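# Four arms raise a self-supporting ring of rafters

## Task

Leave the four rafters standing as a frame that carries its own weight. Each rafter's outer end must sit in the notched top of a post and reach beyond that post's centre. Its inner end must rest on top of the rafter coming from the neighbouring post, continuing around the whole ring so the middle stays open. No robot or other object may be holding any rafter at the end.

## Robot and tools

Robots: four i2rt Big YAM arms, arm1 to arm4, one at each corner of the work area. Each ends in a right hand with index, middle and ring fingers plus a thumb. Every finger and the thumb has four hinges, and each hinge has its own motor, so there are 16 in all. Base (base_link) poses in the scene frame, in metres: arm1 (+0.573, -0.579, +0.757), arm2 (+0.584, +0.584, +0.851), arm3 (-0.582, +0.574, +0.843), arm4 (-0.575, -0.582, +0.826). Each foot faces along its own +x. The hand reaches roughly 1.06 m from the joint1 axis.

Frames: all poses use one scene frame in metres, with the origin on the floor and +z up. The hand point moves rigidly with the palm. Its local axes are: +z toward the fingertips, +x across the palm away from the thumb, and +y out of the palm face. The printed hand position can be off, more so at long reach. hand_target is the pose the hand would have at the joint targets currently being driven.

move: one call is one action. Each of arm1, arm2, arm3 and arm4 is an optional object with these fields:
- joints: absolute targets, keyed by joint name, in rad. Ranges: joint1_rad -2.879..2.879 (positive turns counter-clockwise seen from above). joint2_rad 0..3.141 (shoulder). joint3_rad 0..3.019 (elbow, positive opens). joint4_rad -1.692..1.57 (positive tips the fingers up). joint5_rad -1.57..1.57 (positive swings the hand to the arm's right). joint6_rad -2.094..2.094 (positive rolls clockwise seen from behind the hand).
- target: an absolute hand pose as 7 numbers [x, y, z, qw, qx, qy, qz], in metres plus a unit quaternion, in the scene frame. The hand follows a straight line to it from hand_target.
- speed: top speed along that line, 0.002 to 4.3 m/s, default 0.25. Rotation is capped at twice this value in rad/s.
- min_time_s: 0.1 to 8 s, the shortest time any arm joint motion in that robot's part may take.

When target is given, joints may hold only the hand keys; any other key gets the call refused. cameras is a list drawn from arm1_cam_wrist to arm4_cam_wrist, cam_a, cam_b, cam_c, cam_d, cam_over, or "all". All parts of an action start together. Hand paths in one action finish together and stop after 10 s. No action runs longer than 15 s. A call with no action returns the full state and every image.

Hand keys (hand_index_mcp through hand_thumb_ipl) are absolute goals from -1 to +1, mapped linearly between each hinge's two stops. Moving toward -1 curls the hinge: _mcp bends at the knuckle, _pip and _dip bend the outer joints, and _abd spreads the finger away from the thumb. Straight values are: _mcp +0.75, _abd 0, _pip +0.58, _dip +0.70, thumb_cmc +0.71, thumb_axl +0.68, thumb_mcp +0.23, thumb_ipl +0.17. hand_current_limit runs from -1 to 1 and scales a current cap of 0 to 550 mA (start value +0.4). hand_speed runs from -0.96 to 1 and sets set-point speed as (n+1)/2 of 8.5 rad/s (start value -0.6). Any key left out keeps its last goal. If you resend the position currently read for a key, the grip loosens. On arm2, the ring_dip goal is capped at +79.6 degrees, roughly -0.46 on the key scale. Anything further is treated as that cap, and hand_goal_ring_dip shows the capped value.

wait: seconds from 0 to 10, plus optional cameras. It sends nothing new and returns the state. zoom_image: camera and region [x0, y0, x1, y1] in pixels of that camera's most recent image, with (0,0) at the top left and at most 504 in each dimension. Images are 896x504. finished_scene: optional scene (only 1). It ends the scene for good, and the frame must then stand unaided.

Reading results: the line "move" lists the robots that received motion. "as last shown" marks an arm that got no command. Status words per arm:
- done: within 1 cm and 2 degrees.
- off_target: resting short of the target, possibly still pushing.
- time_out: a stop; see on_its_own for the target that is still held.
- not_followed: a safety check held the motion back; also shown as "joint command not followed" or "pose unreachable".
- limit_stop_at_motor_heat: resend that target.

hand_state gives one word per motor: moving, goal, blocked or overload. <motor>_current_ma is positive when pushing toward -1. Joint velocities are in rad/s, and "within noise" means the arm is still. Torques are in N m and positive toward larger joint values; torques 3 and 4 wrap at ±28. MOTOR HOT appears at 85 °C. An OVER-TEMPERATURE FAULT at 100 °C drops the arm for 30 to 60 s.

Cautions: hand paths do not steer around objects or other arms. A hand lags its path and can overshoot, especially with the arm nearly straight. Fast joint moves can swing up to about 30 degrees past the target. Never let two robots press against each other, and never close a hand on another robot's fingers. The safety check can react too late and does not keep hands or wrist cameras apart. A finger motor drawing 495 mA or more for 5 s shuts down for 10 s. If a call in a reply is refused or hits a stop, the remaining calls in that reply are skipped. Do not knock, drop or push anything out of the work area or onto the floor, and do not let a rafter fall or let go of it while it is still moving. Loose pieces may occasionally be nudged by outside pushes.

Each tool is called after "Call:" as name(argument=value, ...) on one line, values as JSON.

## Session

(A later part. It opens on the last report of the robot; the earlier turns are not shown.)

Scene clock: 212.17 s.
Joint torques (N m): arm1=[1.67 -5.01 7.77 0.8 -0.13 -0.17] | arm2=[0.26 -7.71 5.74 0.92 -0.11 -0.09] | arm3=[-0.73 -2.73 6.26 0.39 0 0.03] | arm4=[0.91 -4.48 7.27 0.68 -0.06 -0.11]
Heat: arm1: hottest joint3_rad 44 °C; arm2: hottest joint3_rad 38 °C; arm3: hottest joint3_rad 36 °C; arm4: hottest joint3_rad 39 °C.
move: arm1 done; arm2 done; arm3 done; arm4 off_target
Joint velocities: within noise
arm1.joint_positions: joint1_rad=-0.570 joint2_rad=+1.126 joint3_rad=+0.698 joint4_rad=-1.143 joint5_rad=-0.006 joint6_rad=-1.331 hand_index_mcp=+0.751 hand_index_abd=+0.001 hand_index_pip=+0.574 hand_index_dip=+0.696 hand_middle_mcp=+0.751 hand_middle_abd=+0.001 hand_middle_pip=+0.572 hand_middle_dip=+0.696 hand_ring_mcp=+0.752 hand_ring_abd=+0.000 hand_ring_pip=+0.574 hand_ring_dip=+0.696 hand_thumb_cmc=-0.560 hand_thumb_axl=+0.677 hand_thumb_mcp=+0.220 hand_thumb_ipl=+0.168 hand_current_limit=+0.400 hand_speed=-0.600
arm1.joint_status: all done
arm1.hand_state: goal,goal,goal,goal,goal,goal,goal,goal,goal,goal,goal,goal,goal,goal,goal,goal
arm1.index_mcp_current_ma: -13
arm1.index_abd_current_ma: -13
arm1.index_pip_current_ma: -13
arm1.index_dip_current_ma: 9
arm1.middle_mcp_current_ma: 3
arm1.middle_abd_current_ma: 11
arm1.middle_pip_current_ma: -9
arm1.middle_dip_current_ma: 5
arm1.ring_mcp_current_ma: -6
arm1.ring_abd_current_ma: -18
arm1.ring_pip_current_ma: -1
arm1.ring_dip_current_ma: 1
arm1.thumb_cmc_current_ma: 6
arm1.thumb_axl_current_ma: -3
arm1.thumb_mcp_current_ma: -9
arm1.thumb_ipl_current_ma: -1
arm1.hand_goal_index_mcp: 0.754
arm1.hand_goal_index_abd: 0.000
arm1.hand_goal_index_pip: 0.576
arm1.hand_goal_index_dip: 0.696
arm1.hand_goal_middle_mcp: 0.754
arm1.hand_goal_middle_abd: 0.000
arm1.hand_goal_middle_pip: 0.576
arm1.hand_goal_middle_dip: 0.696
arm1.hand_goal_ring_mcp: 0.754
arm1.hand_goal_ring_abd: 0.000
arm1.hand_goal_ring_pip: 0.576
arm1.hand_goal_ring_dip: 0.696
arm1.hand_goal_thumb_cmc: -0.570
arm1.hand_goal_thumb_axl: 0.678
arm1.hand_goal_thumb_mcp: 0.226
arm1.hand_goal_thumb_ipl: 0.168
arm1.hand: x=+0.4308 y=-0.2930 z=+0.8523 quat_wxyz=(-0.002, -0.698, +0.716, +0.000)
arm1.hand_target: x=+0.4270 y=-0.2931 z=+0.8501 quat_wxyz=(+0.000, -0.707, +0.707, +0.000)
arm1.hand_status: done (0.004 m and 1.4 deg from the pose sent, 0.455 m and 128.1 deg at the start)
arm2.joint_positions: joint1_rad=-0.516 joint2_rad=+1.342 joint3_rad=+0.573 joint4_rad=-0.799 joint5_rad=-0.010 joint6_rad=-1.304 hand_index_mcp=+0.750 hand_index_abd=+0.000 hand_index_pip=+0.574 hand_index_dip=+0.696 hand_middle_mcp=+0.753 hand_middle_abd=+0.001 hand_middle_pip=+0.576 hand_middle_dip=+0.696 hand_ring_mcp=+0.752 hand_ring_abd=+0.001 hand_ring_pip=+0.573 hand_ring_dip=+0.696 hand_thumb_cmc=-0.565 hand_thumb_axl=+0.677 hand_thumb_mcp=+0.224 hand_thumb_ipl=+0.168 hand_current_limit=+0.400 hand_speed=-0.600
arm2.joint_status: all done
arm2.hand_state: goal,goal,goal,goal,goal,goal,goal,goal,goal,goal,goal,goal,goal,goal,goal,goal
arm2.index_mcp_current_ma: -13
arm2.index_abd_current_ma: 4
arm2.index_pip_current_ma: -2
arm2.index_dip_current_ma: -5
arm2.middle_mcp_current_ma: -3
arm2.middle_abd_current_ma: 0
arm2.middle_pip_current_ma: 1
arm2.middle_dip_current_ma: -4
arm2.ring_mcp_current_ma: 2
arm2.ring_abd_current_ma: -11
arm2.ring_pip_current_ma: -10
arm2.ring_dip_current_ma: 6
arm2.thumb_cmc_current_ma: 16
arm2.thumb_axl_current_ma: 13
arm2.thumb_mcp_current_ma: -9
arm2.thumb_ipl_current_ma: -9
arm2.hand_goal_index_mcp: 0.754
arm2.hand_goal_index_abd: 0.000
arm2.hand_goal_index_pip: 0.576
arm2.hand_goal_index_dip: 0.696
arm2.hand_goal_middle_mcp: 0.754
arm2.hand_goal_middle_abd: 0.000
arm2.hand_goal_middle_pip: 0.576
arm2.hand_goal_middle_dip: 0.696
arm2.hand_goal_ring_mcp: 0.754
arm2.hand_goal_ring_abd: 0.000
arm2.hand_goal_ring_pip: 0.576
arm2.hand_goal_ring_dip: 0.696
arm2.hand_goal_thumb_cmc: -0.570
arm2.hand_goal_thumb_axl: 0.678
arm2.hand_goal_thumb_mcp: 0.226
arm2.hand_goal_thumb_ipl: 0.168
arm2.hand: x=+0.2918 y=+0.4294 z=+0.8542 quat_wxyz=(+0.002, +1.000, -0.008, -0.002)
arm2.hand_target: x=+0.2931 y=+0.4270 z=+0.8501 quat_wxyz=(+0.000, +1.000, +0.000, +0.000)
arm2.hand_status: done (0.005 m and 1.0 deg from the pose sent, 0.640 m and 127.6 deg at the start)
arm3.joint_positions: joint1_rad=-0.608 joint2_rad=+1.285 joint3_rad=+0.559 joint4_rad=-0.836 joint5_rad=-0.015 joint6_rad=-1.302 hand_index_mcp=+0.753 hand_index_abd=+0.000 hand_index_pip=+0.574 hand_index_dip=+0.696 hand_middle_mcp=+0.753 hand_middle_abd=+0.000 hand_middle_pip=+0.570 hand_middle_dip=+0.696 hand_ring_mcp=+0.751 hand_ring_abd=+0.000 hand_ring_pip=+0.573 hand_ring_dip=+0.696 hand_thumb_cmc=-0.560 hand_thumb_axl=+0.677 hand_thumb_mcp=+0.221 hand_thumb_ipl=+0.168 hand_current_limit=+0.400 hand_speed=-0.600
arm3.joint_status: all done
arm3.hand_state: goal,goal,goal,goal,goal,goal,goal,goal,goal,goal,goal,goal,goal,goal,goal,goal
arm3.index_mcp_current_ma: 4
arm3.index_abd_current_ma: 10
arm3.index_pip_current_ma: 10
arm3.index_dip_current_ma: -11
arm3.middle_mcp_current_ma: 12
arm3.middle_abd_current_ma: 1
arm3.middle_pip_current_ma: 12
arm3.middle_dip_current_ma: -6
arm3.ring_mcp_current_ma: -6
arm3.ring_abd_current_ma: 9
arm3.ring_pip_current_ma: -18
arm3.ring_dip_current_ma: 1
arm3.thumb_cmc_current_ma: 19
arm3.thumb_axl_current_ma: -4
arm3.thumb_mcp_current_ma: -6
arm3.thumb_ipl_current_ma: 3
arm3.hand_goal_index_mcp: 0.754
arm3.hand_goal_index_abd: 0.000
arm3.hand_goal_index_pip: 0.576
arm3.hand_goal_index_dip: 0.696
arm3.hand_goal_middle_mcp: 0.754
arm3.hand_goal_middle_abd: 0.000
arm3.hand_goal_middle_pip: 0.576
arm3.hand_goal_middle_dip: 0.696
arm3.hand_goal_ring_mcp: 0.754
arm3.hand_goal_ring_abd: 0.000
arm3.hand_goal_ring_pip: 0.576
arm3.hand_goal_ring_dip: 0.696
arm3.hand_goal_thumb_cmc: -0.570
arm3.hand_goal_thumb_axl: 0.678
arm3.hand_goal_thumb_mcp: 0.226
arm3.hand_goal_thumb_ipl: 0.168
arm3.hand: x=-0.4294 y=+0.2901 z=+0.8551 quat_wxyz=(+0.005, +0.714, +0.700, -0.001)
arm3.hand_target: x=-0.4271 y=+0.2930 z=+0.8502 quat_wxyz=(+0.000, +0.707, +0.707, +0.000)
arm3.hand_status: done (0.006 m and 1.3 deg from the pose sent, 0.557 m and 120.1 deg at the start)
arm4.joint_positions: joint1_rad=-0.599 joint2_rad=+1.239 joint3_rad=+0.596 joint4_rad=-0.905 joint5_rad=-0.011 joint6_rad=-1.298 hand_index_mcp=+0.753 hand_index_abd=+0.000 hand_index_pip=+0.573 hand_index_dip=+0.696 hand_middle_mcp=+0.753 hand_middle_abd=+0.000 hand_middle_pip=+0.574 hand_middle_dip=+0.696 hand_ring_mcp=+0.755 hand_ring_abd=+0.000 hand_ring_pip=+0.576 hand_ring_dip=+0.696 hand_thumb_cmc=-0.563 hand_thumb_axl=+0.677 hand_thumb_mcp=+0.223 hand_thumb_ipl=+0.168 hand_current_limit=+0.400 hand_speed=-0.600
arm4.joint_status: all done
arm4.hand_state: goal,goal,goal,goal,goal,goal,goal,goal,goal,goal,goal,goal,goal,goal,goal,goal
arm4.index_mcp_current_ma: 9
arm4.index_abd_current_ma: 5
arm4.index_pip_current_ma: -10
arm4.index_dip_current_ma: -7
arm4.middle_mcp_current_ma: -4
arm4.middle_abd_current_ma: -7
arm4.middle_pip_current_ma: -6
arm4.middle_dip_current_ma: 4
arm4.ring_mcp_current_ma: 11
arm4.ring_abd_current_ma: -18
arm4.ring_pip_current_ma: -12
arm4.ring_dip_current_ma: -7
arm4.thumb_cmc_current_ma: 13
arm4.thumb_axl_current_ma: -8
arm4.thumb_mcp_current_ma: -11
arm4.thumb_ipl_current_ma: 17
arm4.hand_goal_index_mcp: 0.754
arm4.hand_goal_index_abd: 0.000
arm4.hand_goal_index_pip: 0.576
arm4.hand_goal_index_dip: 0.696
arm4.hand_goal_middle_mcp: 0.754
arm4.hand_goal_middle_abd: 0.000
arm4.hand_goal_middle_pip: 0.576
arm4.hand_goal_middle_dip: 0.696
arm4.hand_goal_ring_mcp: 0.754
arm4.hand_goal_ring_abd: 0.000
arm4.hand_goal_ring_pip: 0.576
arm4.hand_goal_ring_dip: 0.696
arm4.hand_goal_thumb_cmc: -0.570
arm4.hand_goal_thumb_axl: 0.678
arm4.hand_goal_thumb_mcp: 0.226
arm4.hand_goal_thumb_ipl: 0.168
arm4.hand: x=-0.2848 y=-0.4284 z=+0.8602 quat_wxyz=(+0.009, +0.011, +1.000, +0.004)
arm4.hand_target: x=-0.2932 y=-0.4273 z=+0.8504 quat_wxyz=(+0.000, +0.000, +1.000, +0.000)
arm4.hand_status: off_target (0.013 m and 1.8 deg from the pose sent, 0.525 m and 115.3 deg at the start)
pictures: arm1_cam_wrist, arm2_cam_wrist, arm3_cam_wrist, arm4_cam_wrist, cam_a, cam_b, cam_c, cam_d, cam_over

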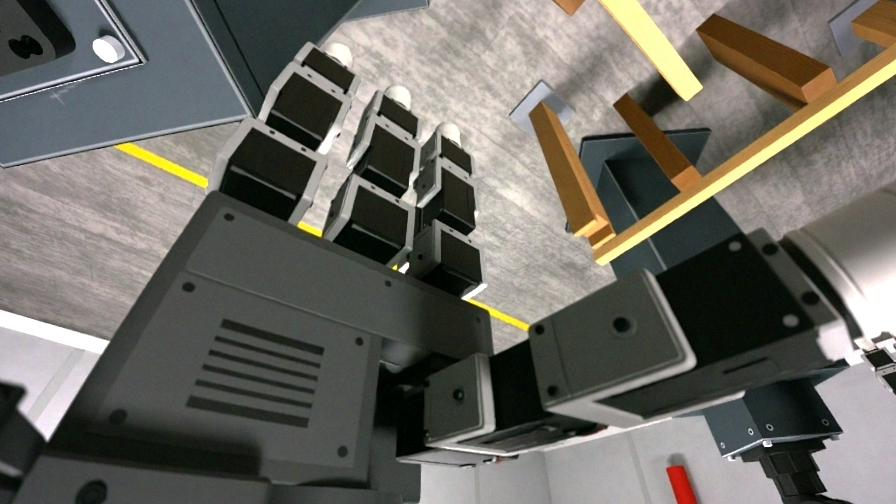

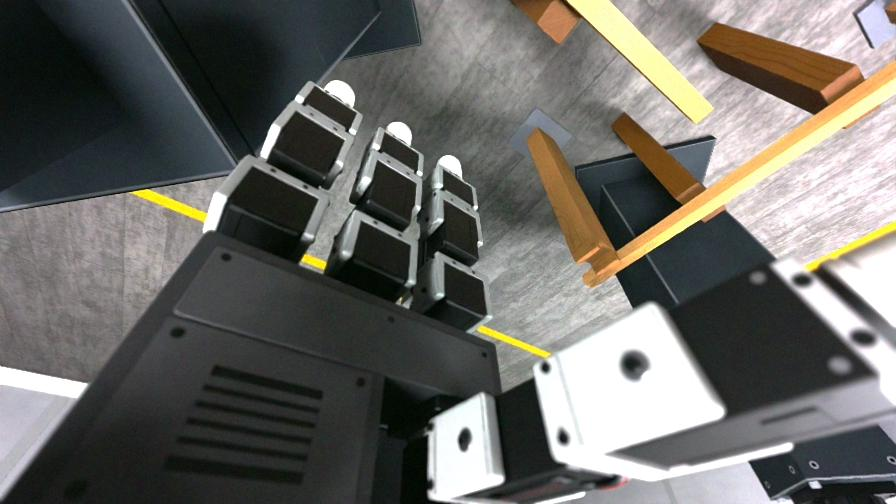

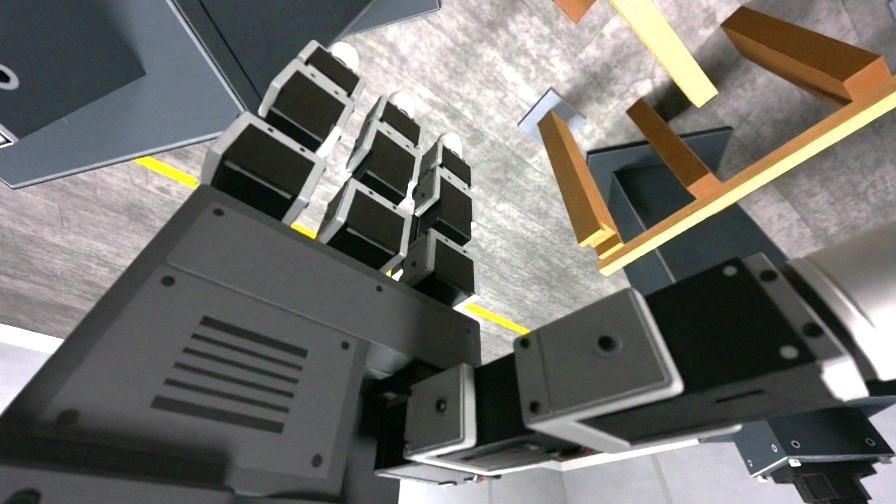

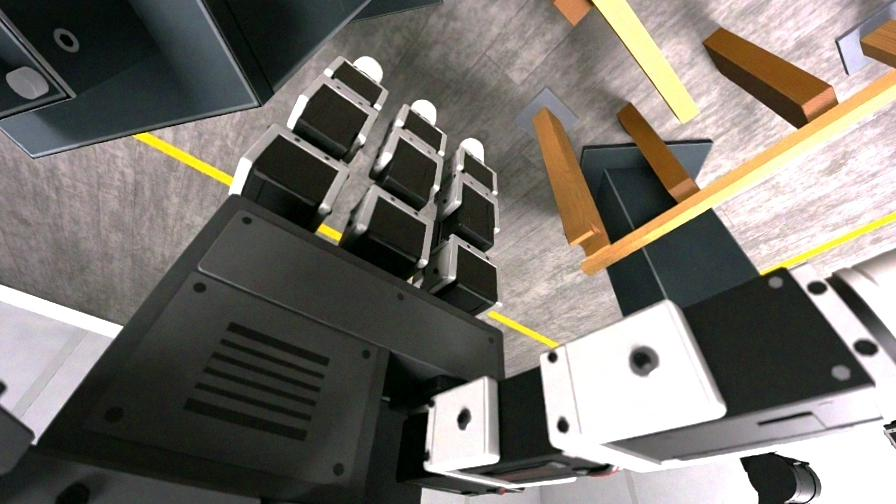

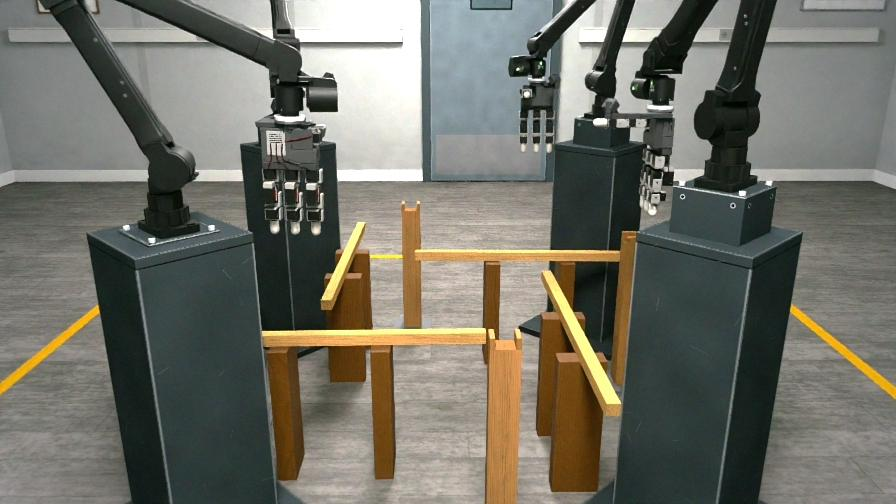

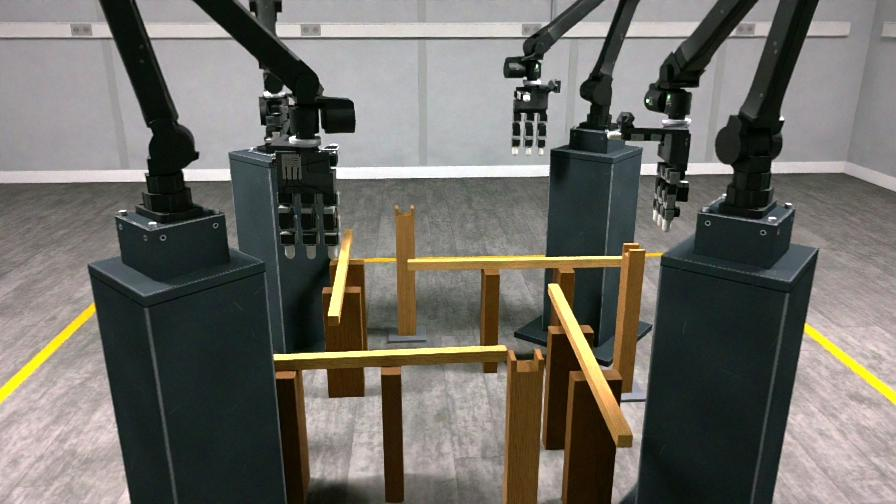

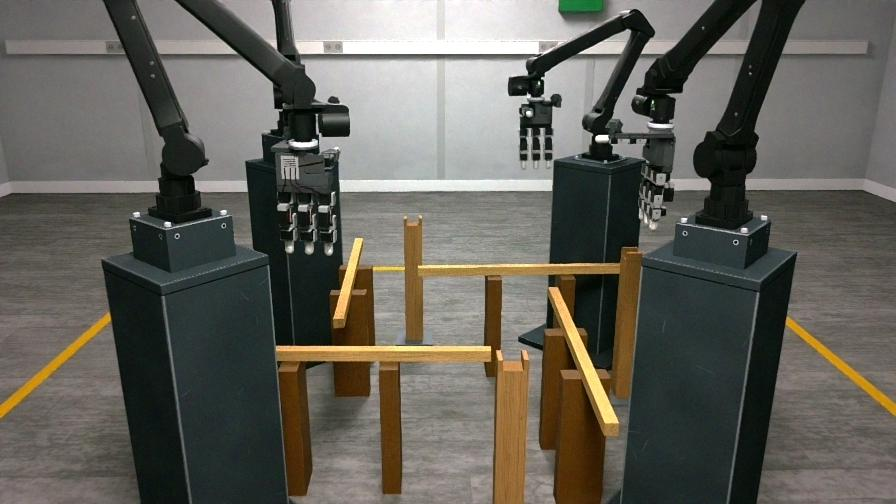

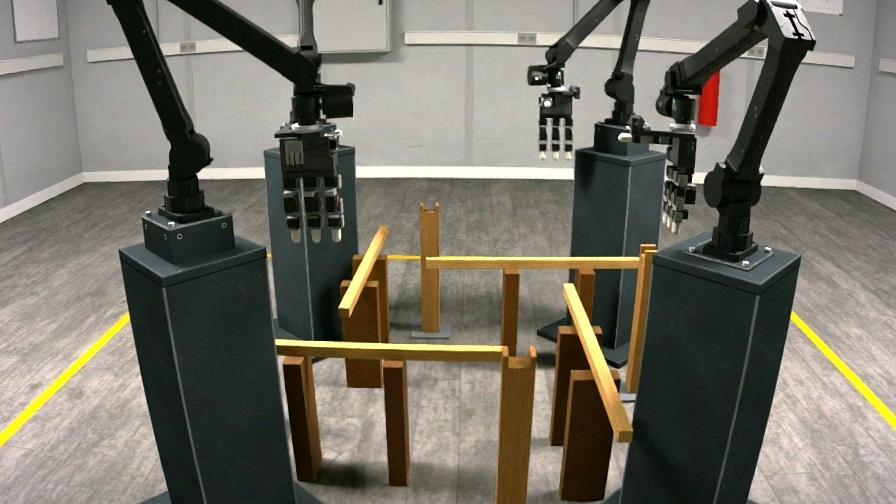

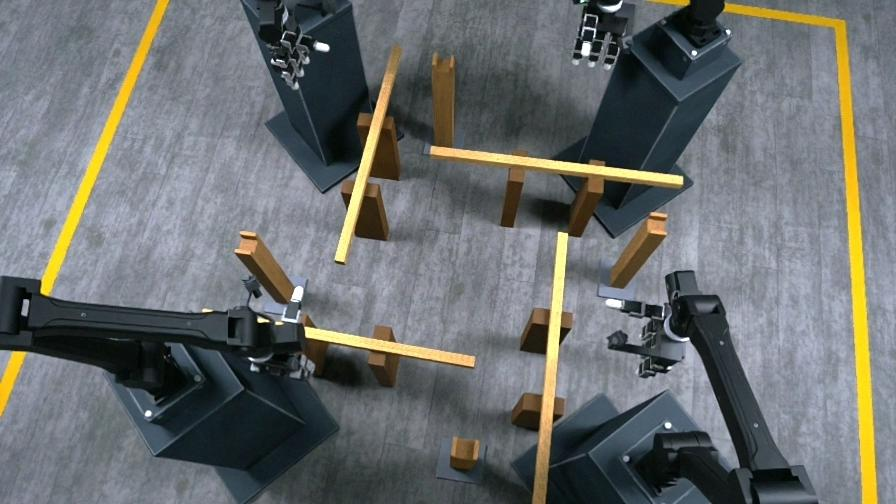

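Call:
move(arm1={"target": [0.427, -0.293, 0.58, 0, 0.7071, -0.7071, 0], "speed": 0.2}, arm2={"target": [0.293, 0.427, 0.58, 0, 1, 0, 0], "speed": 0.2}, arm3={"target": [-0.427, 0.293, 0.58, 0, 0.7071, 0.7071, 0], "speed": 0.2}, arm4={"target": [-0.293, -0.427, 0.58, 0, 0, 1, 0], "speed": 0.2}, cameras=["cam_a", "cam_b", "cam_c", "cam_d", "cam_over"])

Scene clock: 256.40 s.
Joint torques (N m): arm1=[1.61 -9.17 1.26 0.81 -0.33 -0.13] | arm2=[0.32 -13.57 -0.36 0.91 -0.27 0] | arm3=[-0.79 -6.95 -0.66 0.36 -0.2 0.17] | arm4=[0.56 -9.35 0.17 0.7 -0.27 -0.02]
Heat: arm1: hottest joint3_rad 39 °C; arm2: hottest joint3_rad 35 °C; arm3: hottest joint3_rad 34 °C; arm4: hottest joint3_rad 35 °C.
move: arm1 done; arm2 done; arm3 done; arm4 done
Joint velocities: within noise
arm1.joint_positions: joint1_rad=-0.568 joint2_rad=+1.965 joint3_rad=+0.496 joint4_rad=-0.104 joint5_rad=-0.001 joint6_rad=-1.335 hand_index_mcp=+0.751 hand_index_abd=+0.001 hand_index_pip=+0.574 hand_index_dip=+0.696 hand_middle_mcp=+0.751 hand_middle_abd=+0.001 hand_middle_pip=+0.572 hand_middle_dip=+0.696 hand_ring_mcp=+0.752 hand_ring_abd=+0.000 hand_ring_pip=+0.574 hand_ring_dip=+0.696 hand_thumb_cmc=-0.561 hand_thumb_axl=+0.677 hand_thumb_mcp=+0.219 hand_thumb_ipl=+0.168 hand_current_limit=+0.400 hand_speed=-0.600
arm1.joint_status: not commanded
arm1.hand_state: goal,goal,goal,goal,goal,goal,goal,goal,goal,goal,goal,goal,goal,goal,goal,goal
arm1.index_mcp_current_ma: -10
arm1.index_abd_current_ma: -12
arm1.index_pip_current_ma: 4
arm1.index_dip_current_ma: -2
arm1.middle_mcp_current_ma: -6
arm1.middle_abd_current_ma: 6
arm1.middle_pip_current_ma: -7
arm1.middle_dip_current_ma: 4
arm1.ring_mcp_current_ma: -9
arm1.ring_abd_current_ma: -15
arm1.ring_pip_current_ma: -1
arm1.ring_dip_current_ma: -14
arm1.thumb_cmc_current_ma: 11
arm1.thumb_axl_current_ma: -4
arm1.thumb_mcp_current_ma: -4
arm1.thumb_ipl_current_ma: -3
arm1.hand_goal_index_mcp: 0.754
arm1.hand_goal_index_abd: 0.000
arm1.hand_goal_index_pip: 0.576
arm1.hand_goal_index_dip: 0.696
arm1.hand_goal_middle_mcp: 0.754
arm1.hand_goal_middle_abd: 0.000
arm1.hand_goal_middle_pip: 0.576
arm1.hand_goal_middle_dip: 0.696
arm1.hand_goal_ring_mcp: 0.754
arm1.hand_goal_ring_abd: 0.000
arm1.hand_goal_ring_pip: 0.576
arm1.hand_goal_ring_dip: 0.696
arm1.hand_goal_thumb_cmc: -0.570
arm1.hand_goal_thumb_axl: 0.678
arm1.hand_goal_thumb_mcp: 0.226
arm1.hand_goal_thumb_ipl: 0.168
arm1.hand: x=+0.4316 y=-0.2930 z=+0.5828 quat_wxyz=(+0.000, -0.701, +0.714, -0.002)
arm1.hand_target: x=+0.4271 y=-0.2930 z=+0.5801 quat_wxyz=(+0.000, -0.707, +0.707, +0.000)
arm1.hand_status: done (0.005 m and 1.1 deg from the pose sent, 0.272 m and 1.4 deg at the start)
arm2.joint_positions: joint1_rad=-0.509 joint2_rad=+2.329 joint3_rad=+0.620 joint4_rad=+0.141 joint5_rad=-0.006 joint6_rad=-1.306 hand_index_mcp=+0.750 hand_index_abd=+0.000 hand_index_pip=+0.574 hand_index_dip=+0.696 hand_middle_mcp=+0.753 hand_middle_abd=+0.001 hand_middle_pip=+0.575 hand_middle_dip=+0.696 hand_ring_mcp=+0.752 hand_ring_abd=+0.001 hand_ring_pip=+0.573 hand_ring_dip=+0.696 hand_thumb_cmc=-0.566 hand_thumb_axl=+0.677 hand_thumb_mcp=+0.224 hand_thumb_ipl=+0.168 hand_current_limit=+0.400 hand_speed=-0.600
arm2.joint_status: not commanded
arm2.hand_state: goal,goal,goal,goal,goal,goal,goal,goal,goal,goal,goal,goal,goal,goal,goal,goal
arm2.index_mcp_current_ma: -13
arm2.index_abd_current_ma: 6
arm2.index_pip_current_ma: 3
arm2.index_dip_current_ma: -1
arm2.middle_mcp_current_ma: -4
arm2.middle_abd_current_ma: 3
arm2.middle_pip_current_ma: 3
arm2.middle_dip_current_ma: -4
arm2.ring_mcp_current_ma: 3
arm2.ring_abd_current_ma: -3
arm2.ring_pip_current_ma: -12
arm2.ring_dip_current_ma: 13
arm2.thumb_cmc_current_ma: 12
arm2.thumb_axl_current_ma: 10
arm2.thumb_mcp_current_ma: -8
arm2.thumb_ipl_current_ma: -4
arm2.hand_goal_index_mcp: 0.754
arm2.hand_goal_index_abd: 0.000
arm2.hand_goal_index_pip: 0.576
arm2.hand_goal_index_dip: 0.696
arm2.hand_goal_middle_mcp: 0.754
arm2.hand_goal_middle_abd: 0.000
arm2.hand_goal_middle_pip: 0.576
arm2.hand_goal_middle_dip: 0.696
arm2.hand_goal_ring_mcp: 0.754
arm2.hand_goal_ring_abd: 0.000
arm2.hand_goal_ring_pip: 0.576
arm2.hand_goal_ring_dip: 0.696
arm2.hand_goal_thumb_cmc: -0.570
arm2.hand_goal_thumb_axl: 0.678
arm2.hand_goal_thumb_mcp: 0.226
arm2.hand_goal_thumb_ipl: 0.168
arm2.hand: x=+0.2899 y=+0.4295 z=+0.5849 quat_wxyz=(+0.000, +1.000, -0.003, -0.002)
arm2.hand_target: x=+0.2931 y=+0.4271 z=+0.5802 quat_wxyz=(+0.000, +1.000, +0.000, +0.000)
arm2.hand_status: done (0.006 m and 0.5 deg from the pose sent, 0.274 m and 1.0 deg at the start)
arm3.joint_positions: joint1_rad=-0.595 joint2_rad=+2.299 joint3_rad=+0.581 joint4_rad=+0.154 joint5_rad=-0.010 joint6_rad=-1.304 hand_index_mcp=+0.753 hand_index_abd=+0.000 hand_index_pip=+0.574 hand_index_dip=+0.696 hand_middle_mcp=+0.753 hand_middle_abd=+0.000 hand_middle_pip=+0.570 hand_middle_dip=+0.696 hand_ring_mcp=+0.751 hand_ring_abd=+0.000 hand_ring_pip=+0.573 hand_ring_dip=+0.696 hand_thumb_cmc=-0.561 hand_thumb_axl=+0.677 hand_thumb_mcp=+0.221 hand_thumb_ipl=+0.168 hand_current_limit=+0.400 hand_speed=-0.600
arm3.joint_status: not commanded
arm3.hand_state: goal,goal,goal,goal,goal,goal,goal,goal,goal,goal,goal,goal,goal,goal,goal,goal
arm3.index_mcp_current_ma: 6
arm3.index_abd_current_ma: 12
arm3.index_pip_current_ma: 5
arm3.index_dip_current_ma: -15
arm3.middle_mcp_current_ma: -3
arm3.middle_abd_current_ma: 14
arm3.middle_pip_current_ma: 0
arm3.middle_dip_current_ma: -11
arm3.ring_mcp_current_ma: -6
arm3.ring_abd_current_ma: 5
arm3.ring_pip_current_ma: 0
arm3.ring_dip_current_ma: 0
arm3.thumb_cmc_current_ma: 25
arm3.thumb_axl_current_ma: 15
arm3.thumb_mcp_current_ma: -10
arm3.thumb_ipl_current_ma: 4
arm3.hand_goal_index_mcp: 0.754
arm3.hand_goal_index_abd: 0.000
arm3.hand_goal_index_pip: 0.576
arm3.hand_goal_index_dip: 0.696
arm3.hand_goal_middle_mcp: 0.754
arm3.hand_goal_middle_abd: 0.000
arm3.hand_goal_middle_pip: 0.576
arm3.hand_goal_middle_dip: 0.696
arm3.hand_goal_ring_mcp: 0.754
arm3.hand_goal_ring_abd: 0.000
arm3.hand_goal_ring_pip: 0.576
arm3.hand_goal_ring_dip: 0.696
arm3.hand_goal_thumb_cmc: -0.570
arm3.hand_goal_thumb_axl: 0.678
arm3.hand_goal_thumb_mcp: 0.226
arm3.hand_goal_thumb_ipl: 0.168
arm3.hand: x=-0.4293 y=+0.2894 z=+0.5852 quat_wxyz=(+0.002, +0.709, +0.705, -0.002)
arm3.hand_target: x=-0.4271 y=+0.2931 z=+0.5801 quat_wxyz=(+0.000, +0.707, +0.707, +0.000)
arm3.hand_status: done (0.007 m and 0.5 deg from the pose sent, 0.275 m and 1.3 deg at the start)
arm4.joint_positions: joint1_rad=-0.590 joint2_rad=+2.227 joint3_rad=+0.555 joint4_rad=+0.108 joint5_rad=-0.006 joint6_rad=-1.301 hand_index_mcp=+0.753 hand_index_abd=+0.000 hand_index_pip=+0.573 hand_index_dip=+0.696 hand_middle_mcp=+0.753 hand_middle_abd=-0.005 hand_middle_pip=+0.574 hand_middle_dip=+0.696 hand_ring_mcp=+0.755 hand_ring_abd=+0.000 hand_ring_pip=+0.573 hand_ring_dip=+0.696 hand_thumb_cmc=-0.565 hand_thumb_axl=+0.677 hand_thumb_mcp=+0.222 hand_thumb_ipl=+0.168 hand_current_limit=+0.400 hand_speed=-0.600
arm4.joint_status: not commanded
arm4.hand_state: goal,goal,goal,goal,goal,goal,goal,goal,goal,goal,goal,goal,goal,goal,goal,goal
arm4.index_mcp_current_ma: 6
arm4.index_abd_current_ma: 12
arm4.index_pip_current_ma: -19
arm4.index_dip_current_ma: -10
arm4.middle_mcp_current_ma: -13
arm4.middle_abd_current_ma: -4
arm4.middle_pip_current_ma: 5
arm4.middle_dip_current_ma: 6
arm4.ring_mcp_current_ma: 7
arm4.ring_abd_current_ma: -5
arm4.ring_pip_current_ma: -10
arm4.ring_dip_current_ma: 3
arm4.thumb_cmc_current_ma: 6
arm4.thumb_axl_current_ma: -15
arm4.thumb_mcp_current_ma: -8
arm4.thumb_ipl_current_ma: 13
arm4.hand_goal_index_mcp: 0.754
arm4.hand_goal_index_abd: 0.000
arm4.hand_goal_index_pip: 0.576
arm4.hand_goal_index_dip: 0.696
arm4.hand_goal_middle_mcp: 0.754
arm4.hand_goal_middle_abd: 0.000
arm4.hand_goal_middle_pip: 0.576
arm4.hand_goal_middle_dip: 0.696
arm4.hand_goal_ring_mcp: 0.754
arm4.hand_goal_ring_abd: 0.000
arm4.hand_goal_ring_pip: 0.576
arm4.hand_goal_ring_dip: 0.696
arm4.hand_goal_thumb_cmc: -0.570
arm4.hand_goal_thumb_axl: 0.678
arm4.hand_goal_thumb_mcp: 0.226
arm4.hand_goal_thumb_ipl: 0.168
arm4.hand: x=-0.2908 y=-0.4300 z=+0.5862 quat_wxyz=(+0.002, +0.005, +1.000, -0.001)
arm4.hand_target: x=-0.2932 y=-0.4271 z=+0.5802 quat_wxyz=(+0.000, +0.000, +1.000, +0.000)
arm4.hand_status: done (0.007 m and 0.7 deg from the pose sent, 0.280 m and 1.8 deg at the start)

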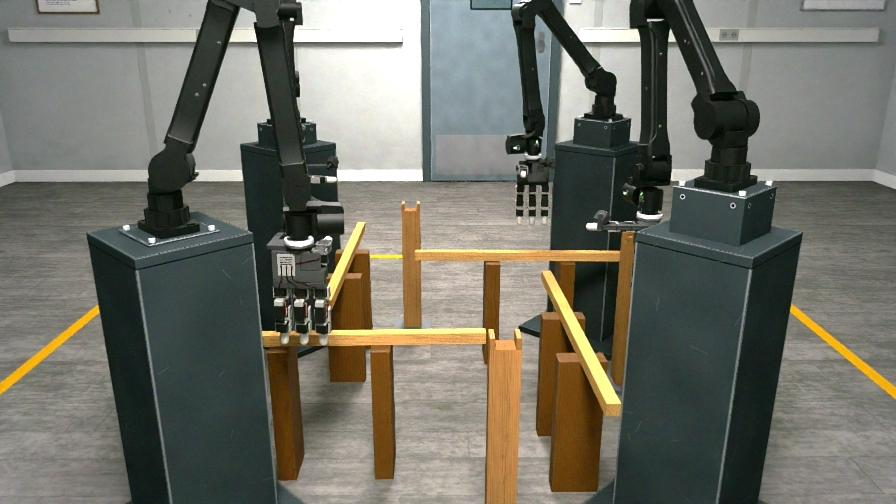

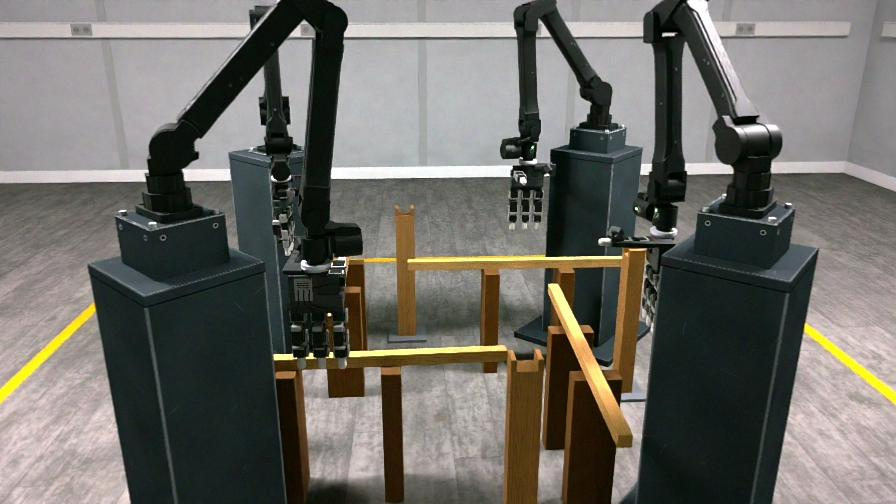

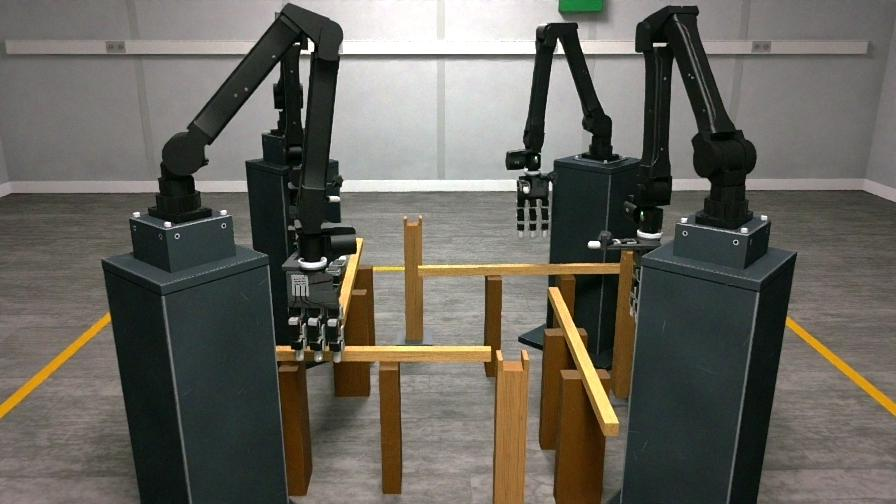

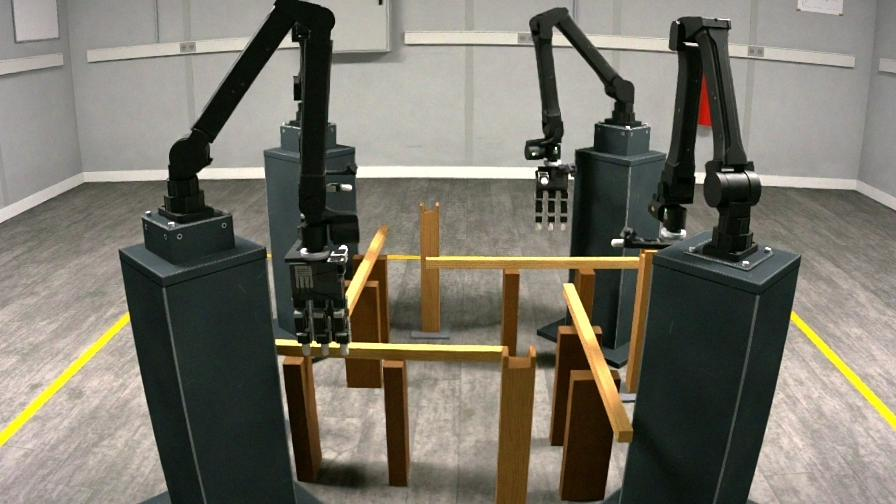

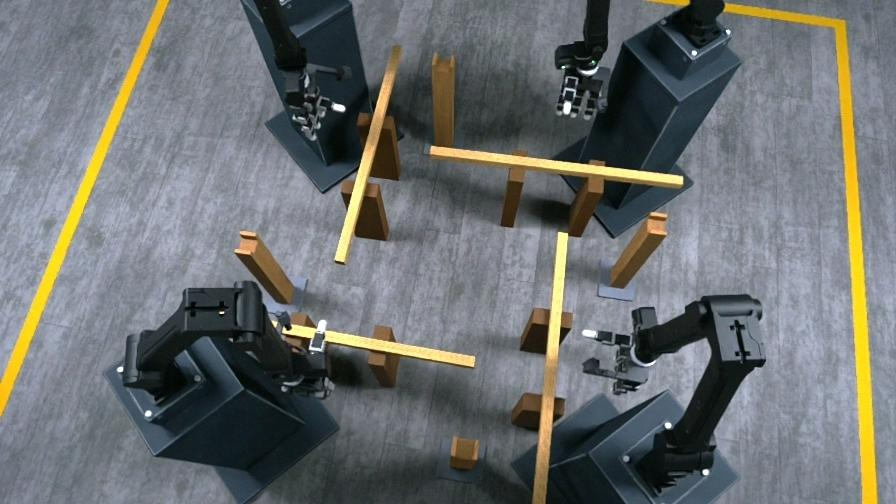

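Call:
zoom_image(camera="cam_over", region=[490, 220, 690, 420])

Call:
zoom_image(camera="cam_a", region=[250, 220, 410, 380])

Call:
zoom_image(camera="cam_d", region=[540, 200, 680, 340])

Call:
zoom_image(camera="cam_b", region=[260, 240, 420, 400])

Call:
zoom_image(camera="cam_c", region=[260, 240, 420, 400])

Call:
zoom_image(camera="cam_d", region=[260, 230, 420, 390])

Scaled by 2.520.

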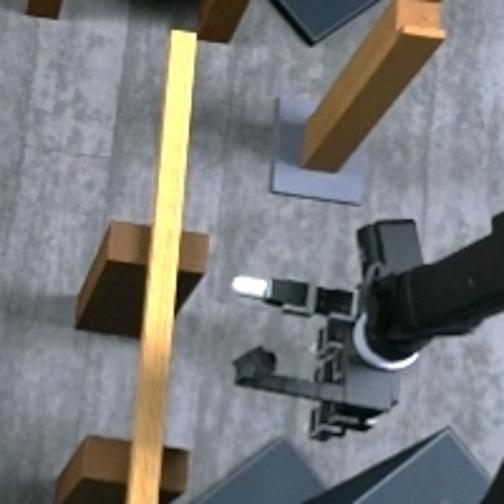

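Scaled by 3.150.

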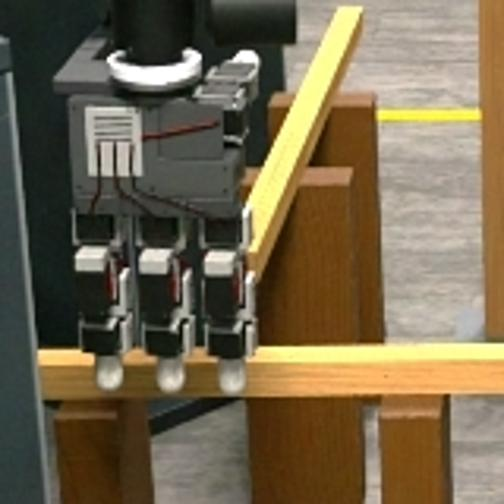

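Scaled by 3.600.

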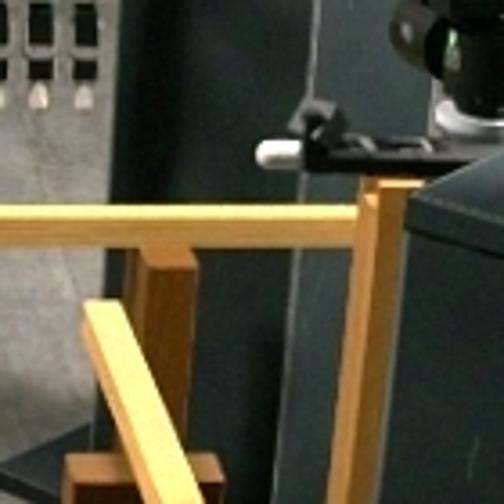

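Scaled by 3.150.

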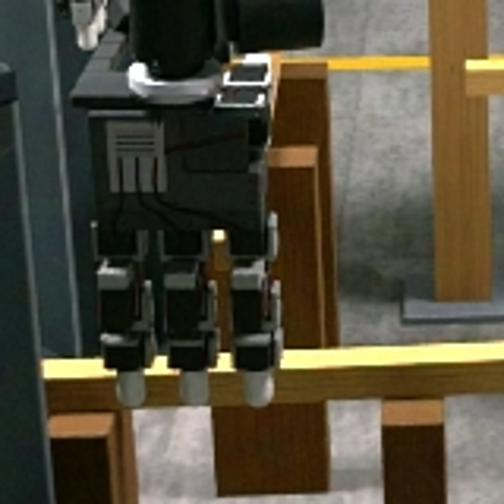

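Scaled by 3.150.

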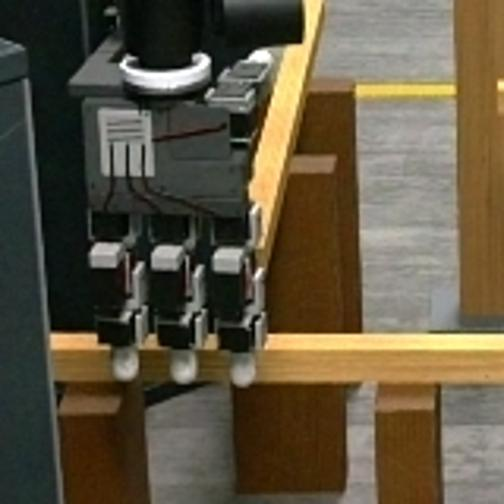

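Scaled by 3.150.

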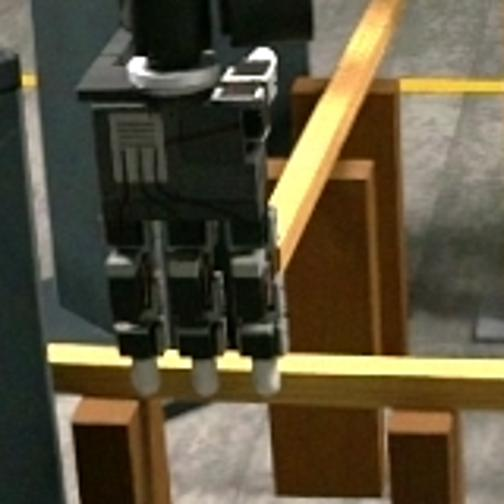

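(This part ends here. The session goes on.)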